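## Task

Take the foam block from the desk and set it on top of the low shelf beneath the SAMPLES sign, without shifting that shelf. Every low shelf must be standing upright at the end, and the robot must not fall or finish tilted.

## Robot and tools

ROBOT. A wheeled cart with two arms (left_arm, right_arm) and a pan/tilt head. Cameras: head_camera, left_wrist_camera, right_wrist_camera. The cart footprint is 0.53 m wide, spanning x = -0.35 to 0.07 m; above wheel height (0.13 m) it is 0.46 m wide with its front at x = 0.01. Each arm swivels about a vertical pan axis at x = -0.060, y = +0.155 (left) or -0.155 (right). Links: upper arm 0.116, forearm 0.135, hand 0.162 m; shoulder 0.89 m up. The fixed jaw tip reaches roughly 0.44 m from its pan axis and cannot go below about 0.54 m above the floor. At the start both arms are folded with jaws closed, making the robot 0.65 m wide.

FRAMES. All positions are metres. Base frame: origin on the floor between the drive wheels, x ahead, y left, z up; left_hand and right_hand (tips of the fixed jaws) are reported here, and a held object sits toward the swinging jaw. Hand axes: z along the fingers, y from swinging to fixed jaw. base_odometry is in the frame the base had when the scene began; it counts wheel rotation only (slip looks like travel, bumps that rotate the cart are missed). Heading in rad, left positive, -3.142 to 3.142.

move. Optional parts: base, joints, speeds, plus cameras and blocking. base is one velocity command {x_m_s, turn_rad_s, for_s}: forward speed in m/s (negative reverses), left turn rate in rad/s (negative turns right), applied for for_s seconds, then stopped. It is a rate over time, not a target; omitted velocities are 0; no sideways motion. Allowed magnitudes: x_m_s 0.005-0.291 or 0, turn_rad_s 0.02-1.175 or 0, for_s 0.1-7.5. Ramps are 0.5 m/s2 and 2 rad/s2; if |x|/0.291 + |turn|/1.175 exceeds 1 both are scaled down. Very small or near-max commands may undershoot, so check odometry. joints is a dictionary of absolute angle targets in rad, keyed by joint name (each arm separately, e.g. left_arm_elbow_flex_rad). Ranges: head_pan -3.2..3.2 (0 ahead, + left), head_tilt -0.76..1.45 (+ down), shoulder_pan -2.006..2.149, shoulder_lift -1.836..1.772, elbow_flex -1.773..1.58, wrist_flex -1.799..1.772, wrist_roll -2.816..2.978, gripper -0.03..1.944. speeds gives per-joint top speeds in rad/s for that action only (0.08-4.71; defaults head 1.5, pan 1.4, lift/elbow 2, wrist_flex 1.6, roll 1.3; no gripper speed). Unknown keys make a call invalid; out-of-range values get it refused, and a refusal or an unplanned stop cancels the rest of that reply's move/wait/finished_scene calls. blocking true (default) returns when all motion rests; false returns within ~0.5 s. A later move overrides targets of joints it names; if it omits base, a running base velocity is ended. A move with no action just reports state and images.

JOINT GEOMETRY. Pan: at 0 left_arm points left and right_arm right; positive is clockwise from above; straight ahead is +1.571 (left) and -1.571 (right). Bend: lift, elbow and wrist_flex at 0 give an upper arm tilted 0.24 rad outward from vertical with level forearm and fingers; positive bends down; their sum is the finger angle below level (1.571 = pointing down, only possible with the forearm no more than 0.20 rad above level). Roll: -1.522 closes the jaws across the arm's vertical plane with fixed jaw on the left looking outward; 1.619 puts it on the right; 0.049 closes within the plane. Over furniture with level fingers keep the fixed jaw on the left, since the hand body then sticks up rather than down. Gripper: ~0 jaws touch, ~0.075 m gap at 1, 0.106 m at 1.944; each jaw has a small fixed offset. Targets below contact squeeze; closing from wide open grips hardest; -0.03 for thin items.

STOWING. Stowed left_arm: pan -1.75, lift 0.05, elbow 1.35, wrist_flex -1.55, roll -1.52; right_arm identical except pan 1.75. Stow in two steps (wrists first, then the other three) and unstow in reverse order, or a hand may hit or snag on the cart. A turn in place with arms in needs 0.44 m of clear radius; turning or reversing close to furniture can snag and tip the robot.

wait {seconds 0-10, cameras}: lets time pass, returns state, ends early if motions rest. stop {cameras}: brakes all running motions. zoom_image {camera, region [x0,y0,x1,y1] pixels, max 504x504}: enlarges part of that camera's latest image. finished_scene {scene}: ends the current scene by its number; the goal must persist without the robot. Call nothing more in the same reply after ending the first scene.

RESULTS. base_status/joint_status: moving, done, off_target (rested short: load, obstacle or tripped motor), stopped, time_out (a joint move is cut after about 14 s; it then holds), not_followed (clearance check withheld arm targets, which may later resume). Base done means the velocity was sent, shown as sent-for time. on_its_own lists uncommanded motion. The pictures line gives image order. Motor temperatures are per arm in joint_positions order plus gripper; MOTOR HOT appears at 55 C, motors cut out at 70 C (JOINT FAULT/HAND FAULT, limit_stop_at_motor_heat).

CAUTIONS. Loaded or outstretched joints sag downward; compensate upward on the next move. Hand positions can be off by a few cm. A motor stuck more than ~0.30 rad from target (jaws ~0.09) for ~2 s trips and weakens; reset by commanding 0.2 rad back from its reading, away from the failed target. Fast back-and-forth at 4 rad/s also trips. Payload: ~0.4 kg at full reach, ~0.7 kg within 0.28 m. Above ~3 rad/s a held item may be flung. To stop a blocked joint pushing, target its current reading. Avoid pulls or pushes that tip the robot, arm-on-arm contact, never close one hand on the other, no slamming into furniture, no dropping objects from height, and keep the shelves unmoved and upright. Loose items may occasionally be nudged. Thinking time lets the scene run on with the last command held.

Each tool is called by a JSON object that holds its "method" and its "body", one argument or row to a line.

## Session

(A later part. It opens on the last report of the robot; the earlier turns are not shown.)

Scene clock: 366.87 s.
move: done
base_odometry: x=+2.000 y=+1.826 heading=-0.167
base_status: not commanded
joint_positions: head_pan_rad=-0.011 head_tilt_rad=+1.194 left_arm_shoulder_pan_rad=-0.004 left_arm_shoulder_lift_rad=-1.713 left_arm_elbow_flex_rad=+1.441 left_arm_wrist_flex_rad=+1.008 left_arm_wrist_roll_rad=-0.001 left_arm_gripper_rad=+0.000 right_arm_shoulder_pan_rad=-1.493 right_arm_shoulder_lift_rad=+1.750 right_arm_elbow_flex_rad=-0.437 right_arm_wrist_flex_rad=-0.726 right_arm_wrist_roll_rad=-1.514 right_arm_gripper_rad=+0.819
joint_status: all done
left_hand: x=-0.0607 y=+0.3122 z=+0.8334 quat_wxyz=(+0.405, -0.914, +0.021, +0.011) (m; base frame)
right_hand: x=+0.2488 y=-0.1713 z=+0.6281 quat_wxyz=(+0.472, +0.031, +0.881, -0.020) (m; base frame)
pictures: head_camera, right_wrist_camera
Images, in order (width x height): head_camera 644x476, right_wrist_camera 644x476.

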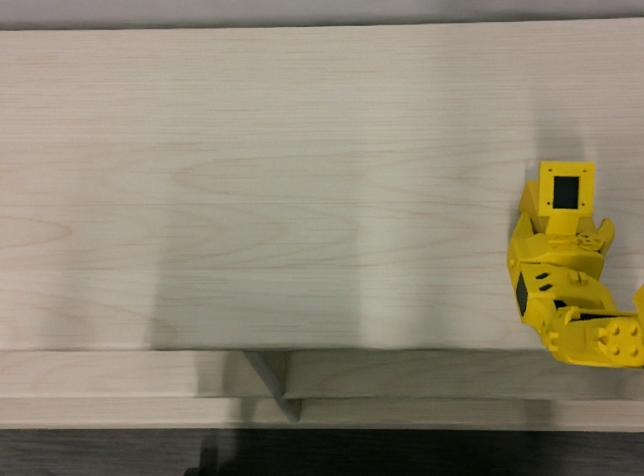

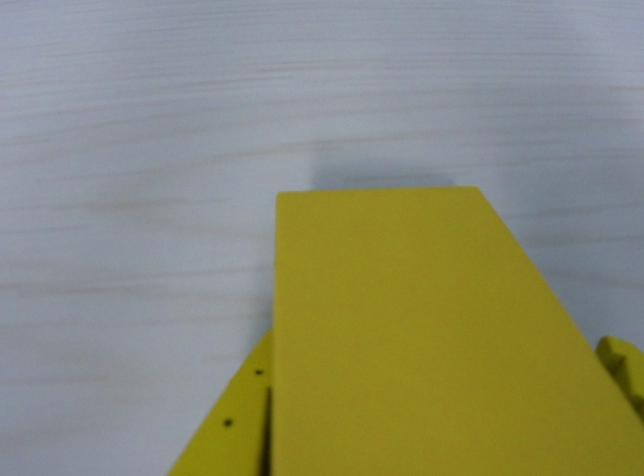

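{"method": "move", "body": {
  "joints": {"right_arm_elbow_flex_rad":-0.3,"right_arm_wrist_flex_rad":-0.78},
  "speeds": {"right_arm_wrist_flex_rad":0.2,"right_arm_elbow_flex_rad":0.2},
  "cameras": ["right_wrist_camera"]
}}

{"method": "move", "body": {
  "joints": {"right_arm_wrist_flex_rad":-0.62},
  "speeds": {"right_arm_wrist_flex_rad":0.2},
  "cameras": ["head_camera","right_wrist_camera"]
}}

Scene clock: 379.50 s.
move: done
base_odometry: x=+2.000 y=+1.826 heading=-0.167
base_status: not commanded
joint_positions: head_pan_rad=-0.011 head_tilt_rad=+1.194 left_arm_shoulder_pan_rad=-0.004 left_arm_shoulder_lift_rad=-1.713 left_arm_elbow_flex_rad=+1.441 left_arm_wrist_flex_rad=+1.008 left_arm_wrist_roll_rad=-0.001 left_arm_gripper_rad=+0.000 right_arm_shoulder_pan_rad=-1.495 right_arm_shoulder_lift_rad=+1.739 right_arm_elbow_flex_rad=-0.351 right_arm_wrist_flex_rad=-0.782 right_arm_wrist_roll_rad=-1.514 right_arm_gripper_rad=+0.819
joint_status: all done
left_hand: x=-0.0607 y=+0.3122 z=+0.8334 quat_wxyz=(+0.405, -0.914, +0.021, +0.011) (m; base frame)
right_hand: x=+0.2379 y=-0.1700 z=+0.6242 quat_wxyz=(+0.464, +0.030, +0.885, -0.020) (m; base frame)
pictures: right_wrist_camera
Images, in order (width x height): right_wrist_camera 644x476.

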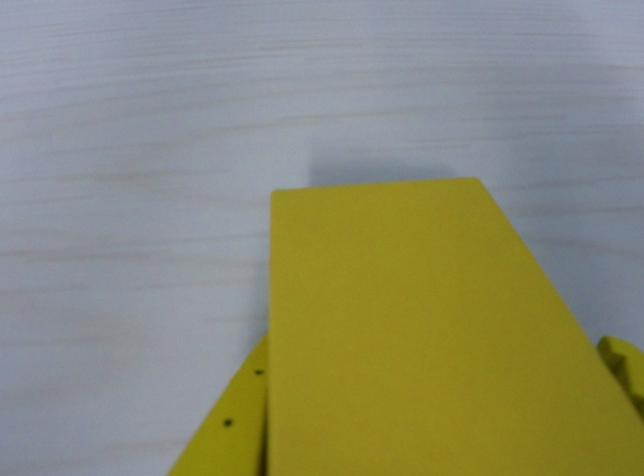

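Scene clock: 380.77 s.
move: off_target
base_odometry: x=+2.000 y=+1.826 heading=-0.167
base_status: not commanded
joint_positions: head_pan_rad=-0.011 head_tilt_rad=+1.194 left_arm_shoulder_pan_rad=-0.004 left_arm_shoulder_lift_rad=-1.713 left_arm_elbow_flex_rad=+1.441 left_arm_wrist_flex_rad=+1.008 left_arm_wrist_roll_rad=-0.001 left_arm_gripper_rad=+0.000 right_arm_shoulder_pan_rad=-1.493 right_arm_shoulder_lift_rad=+1.710 right_arm_elbow_flex_rad=-0.351 right_arm_wrist_flex_rad=-0.695 right_arm_wrist_roll_rad=-1.514 right_arm_gripper_rad=+0.819
joint_status: right_arm_wrist_flex_rad off_target (ended at -0.695, target -0.620)
left_hand: x=-0.0607 y=+0.3122 z=+0.8334 quat_wxyz=(+0.405, -0.914, +0.021, +0.011) (m; base frame)
right_hand: x=+0.2374 y=-0.1704 z=+0.6207 quat_wxyz=(+0.438, +0.031, +0.898, -0.019) (m; base frame)
pictures: head_camera, right_wrist_camera
Images, in order (width x height): head_camera 644x476, right_wrist_camera 644x476.

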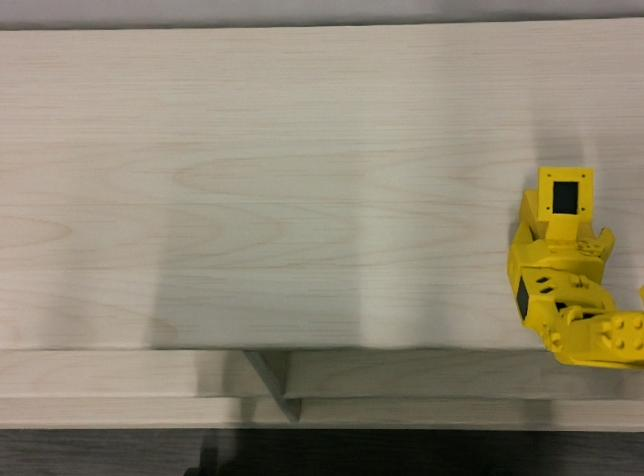

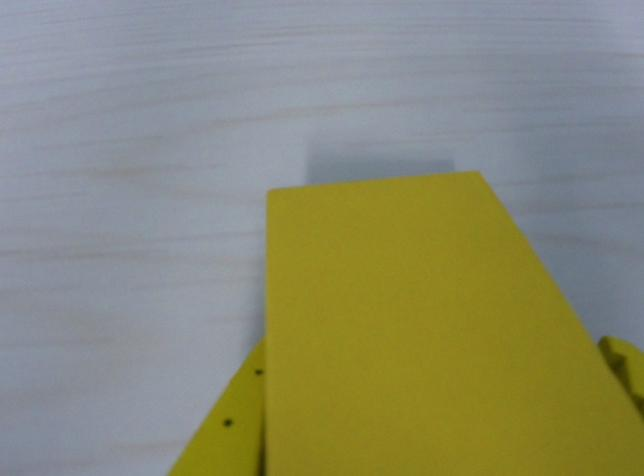

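{"method": "move", "body": {
  "joints": {"right_arm_gripper_rad":1.0,"right_arm_wrist_flex_rad":-0.7},
  "cameras": ["right_wrist_camera"]
}}

{"method": "move", "body": {
  "joints": {"right_arm_gripper_rad":1.5},
  "cameras": ["right_wrist_camera","head_camera"]
}}

{"method": "move", "body": {
  "joints": {"right_arm_shoulder_lift_rad":1.0,"right_arm_elbow_flex_rad":-0.3},
  "speeds": {"right_arm_shoulder_lift_rad":0.5},
  "cameras": ["right_wrist_camera","head_camera"]
}}

Scene clock: 389.60 s.
move: done
base_odometry: x=+2.000 y=+1.826 heading=-0.167
base_status: not commanded
joint_positions: head_pan_rad=-0.011 head_tilt_rad=+1.194 left_arm_shoulder_pan_rad=+0.000 left_arm_shoulder_lift_rad=-1.713 left_arm_elbow_flex_rad=+1.441 left_arm_wrist_flex_rad=+1.008 left_arm_wrist_roll_rad=-0.001 left_arm_gripper_rad=+0.000 right_arm_shoulder_pan_rad=-1.495 right_arm_shoulder_lift_rad=+1.731 right_arm_elbow_flex_rad=-0.326 right_arm_wrist_flex_rad=-0.703 right_arm_wrist_roll_rad=-1.526 right_arm_gripper_rad=+0.991
joint_status: all done
left_hand: x=-0.0600 y=+0.3122 z=+0.8334 quat_wxyz=(+0.405, -0.914, +0.023, +0.010) (m; base frame)
right_hand: x=+0.2266 y=-0.1691 z=+0.6123 quat_wxyz=(+0.420, +0.036, +0.906, -0.015) (m; base frame)
pictures: right_wrist_camera
Images, in order (width x height): right_wrist_camera 644x476.

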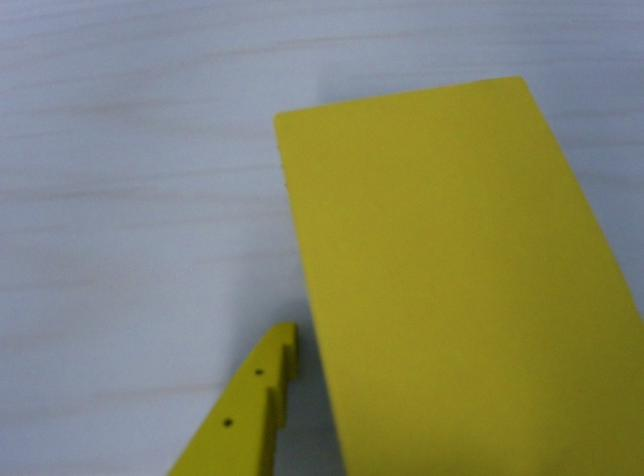

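Scene clock: 390.40 s.
move: done
base_odometry: x=+2.000 y=+1.826 heading=-0.167
base_status: not commanded
joint_positions: head_pan_rad=-0.011 head_tilt_rad=+1.194 left_arm_shoulder_pan_rad=+0.000 left_arm_shoulder_lift_rad=-1.713 left_arm_elbow_flex_rad=+1.441 left_arm_wrist_flex_rad=+1.008 left_arm_wrist_roll_rad=-0.001 left_arm_gripper_rad=+0.000 right_arm_shoulder_pan_rad=-1.495 right_arm_shoulder_lift_rad=+1.731 right_arm_elbow_flex_rad=-0.326 right_arm_wrist_flex_rad=-0.703 right_arm_wrist_roll_rad=-1.526 right_arm_gripper_rad=+1.491
joint_status: all done
left_hand: x=-0.0600 y=+0.3122 z=+0.8334 quat_wxyz=(+0.405, -0.914, +0.023, +0.010) (m; base frame)
right_hand: x=+0.2266 y=-0.1691 z=+0.6123 quat_wxyz=(+0.420, +0.036, +0.906, -0.015) (m; base frame)
pictures: head_camera, right_wrist_camera
Images, in order (width x height): head_camera 644x476, right_wrist_camera 644x476.

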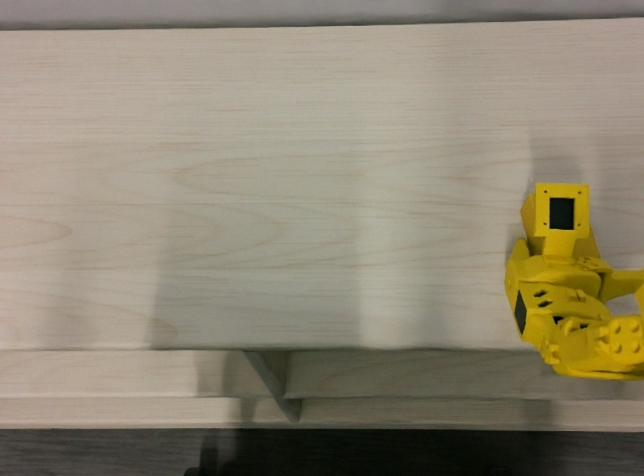

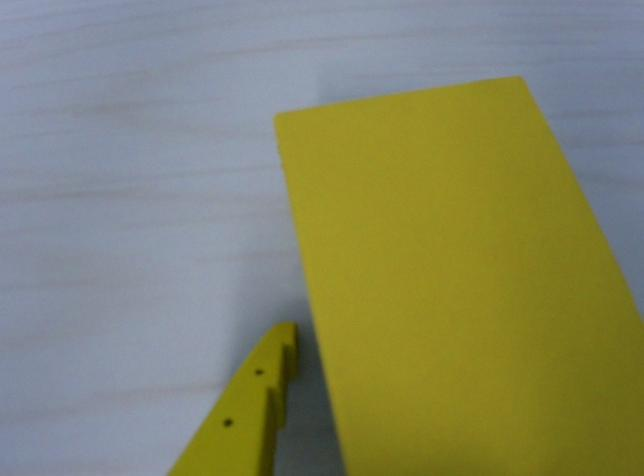

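Scene clock: 392.40 s.
move: done
base_odometry: x=+2.000 y=+1.826 heading=-0.167
base_status: not commanded
joint_positions: head_pan_rad=-0.011 head_tilt_rad=+1.194 left_arm_shoulder_pan_rad=+0.000 left_arm_shoulder_lift_rad=-1.713 left_arm_elbow_flex_rad=+1.441 left_arm_wrist_flex_rad=+1.008 left_arm_wrist_roll_rad=-0.001 left_arm_gripper_rad=+0.000 right_arm_shoulder_pan_rad=-1.496 right_arm_shoulder_lift_rad=+1.075 right_arm_elbow_flex_rad=-0.300 right_arm_wrist_flex_rad=-0.695 right_arm_wrist_roll_rad=-1.526 right_arm_gripper_rad=+1.491
joint_status: all done
left_hand: x=-0.0600 y=+0.3122 z=+0.8334 quat_wxyz=(+0.405, -0.914, +0.023, +0.010) (m; base frame)
right_hand: x=+0.3423 y=-0.1774 z=+0.8194 quat_wxyz=(+0.678, +0.029, +0.734, -0.024) (m; base frame)
pictures: head_camera, right_wrist_camera
Images, in order (width x height): head_camera 644x476, right_wrist_camera 644x476.

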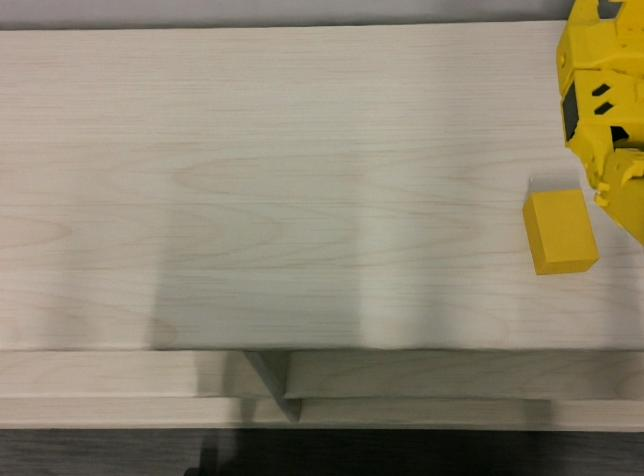

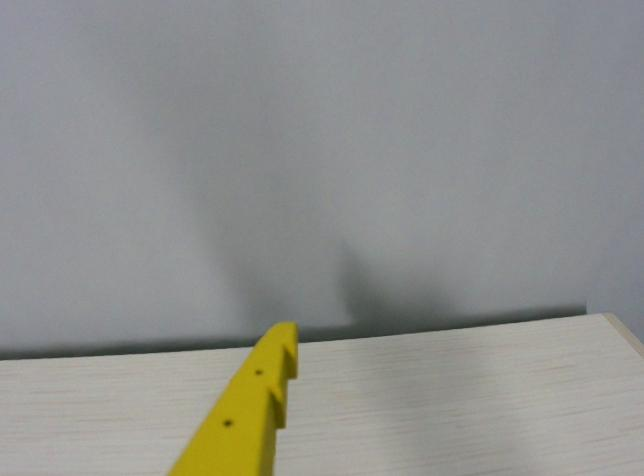

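Placed. Known grasp joints and place joints are recorded now.

{"method": "finished_scene", "body": {
  "scene": 1
}}

The scene is finished: the task was done.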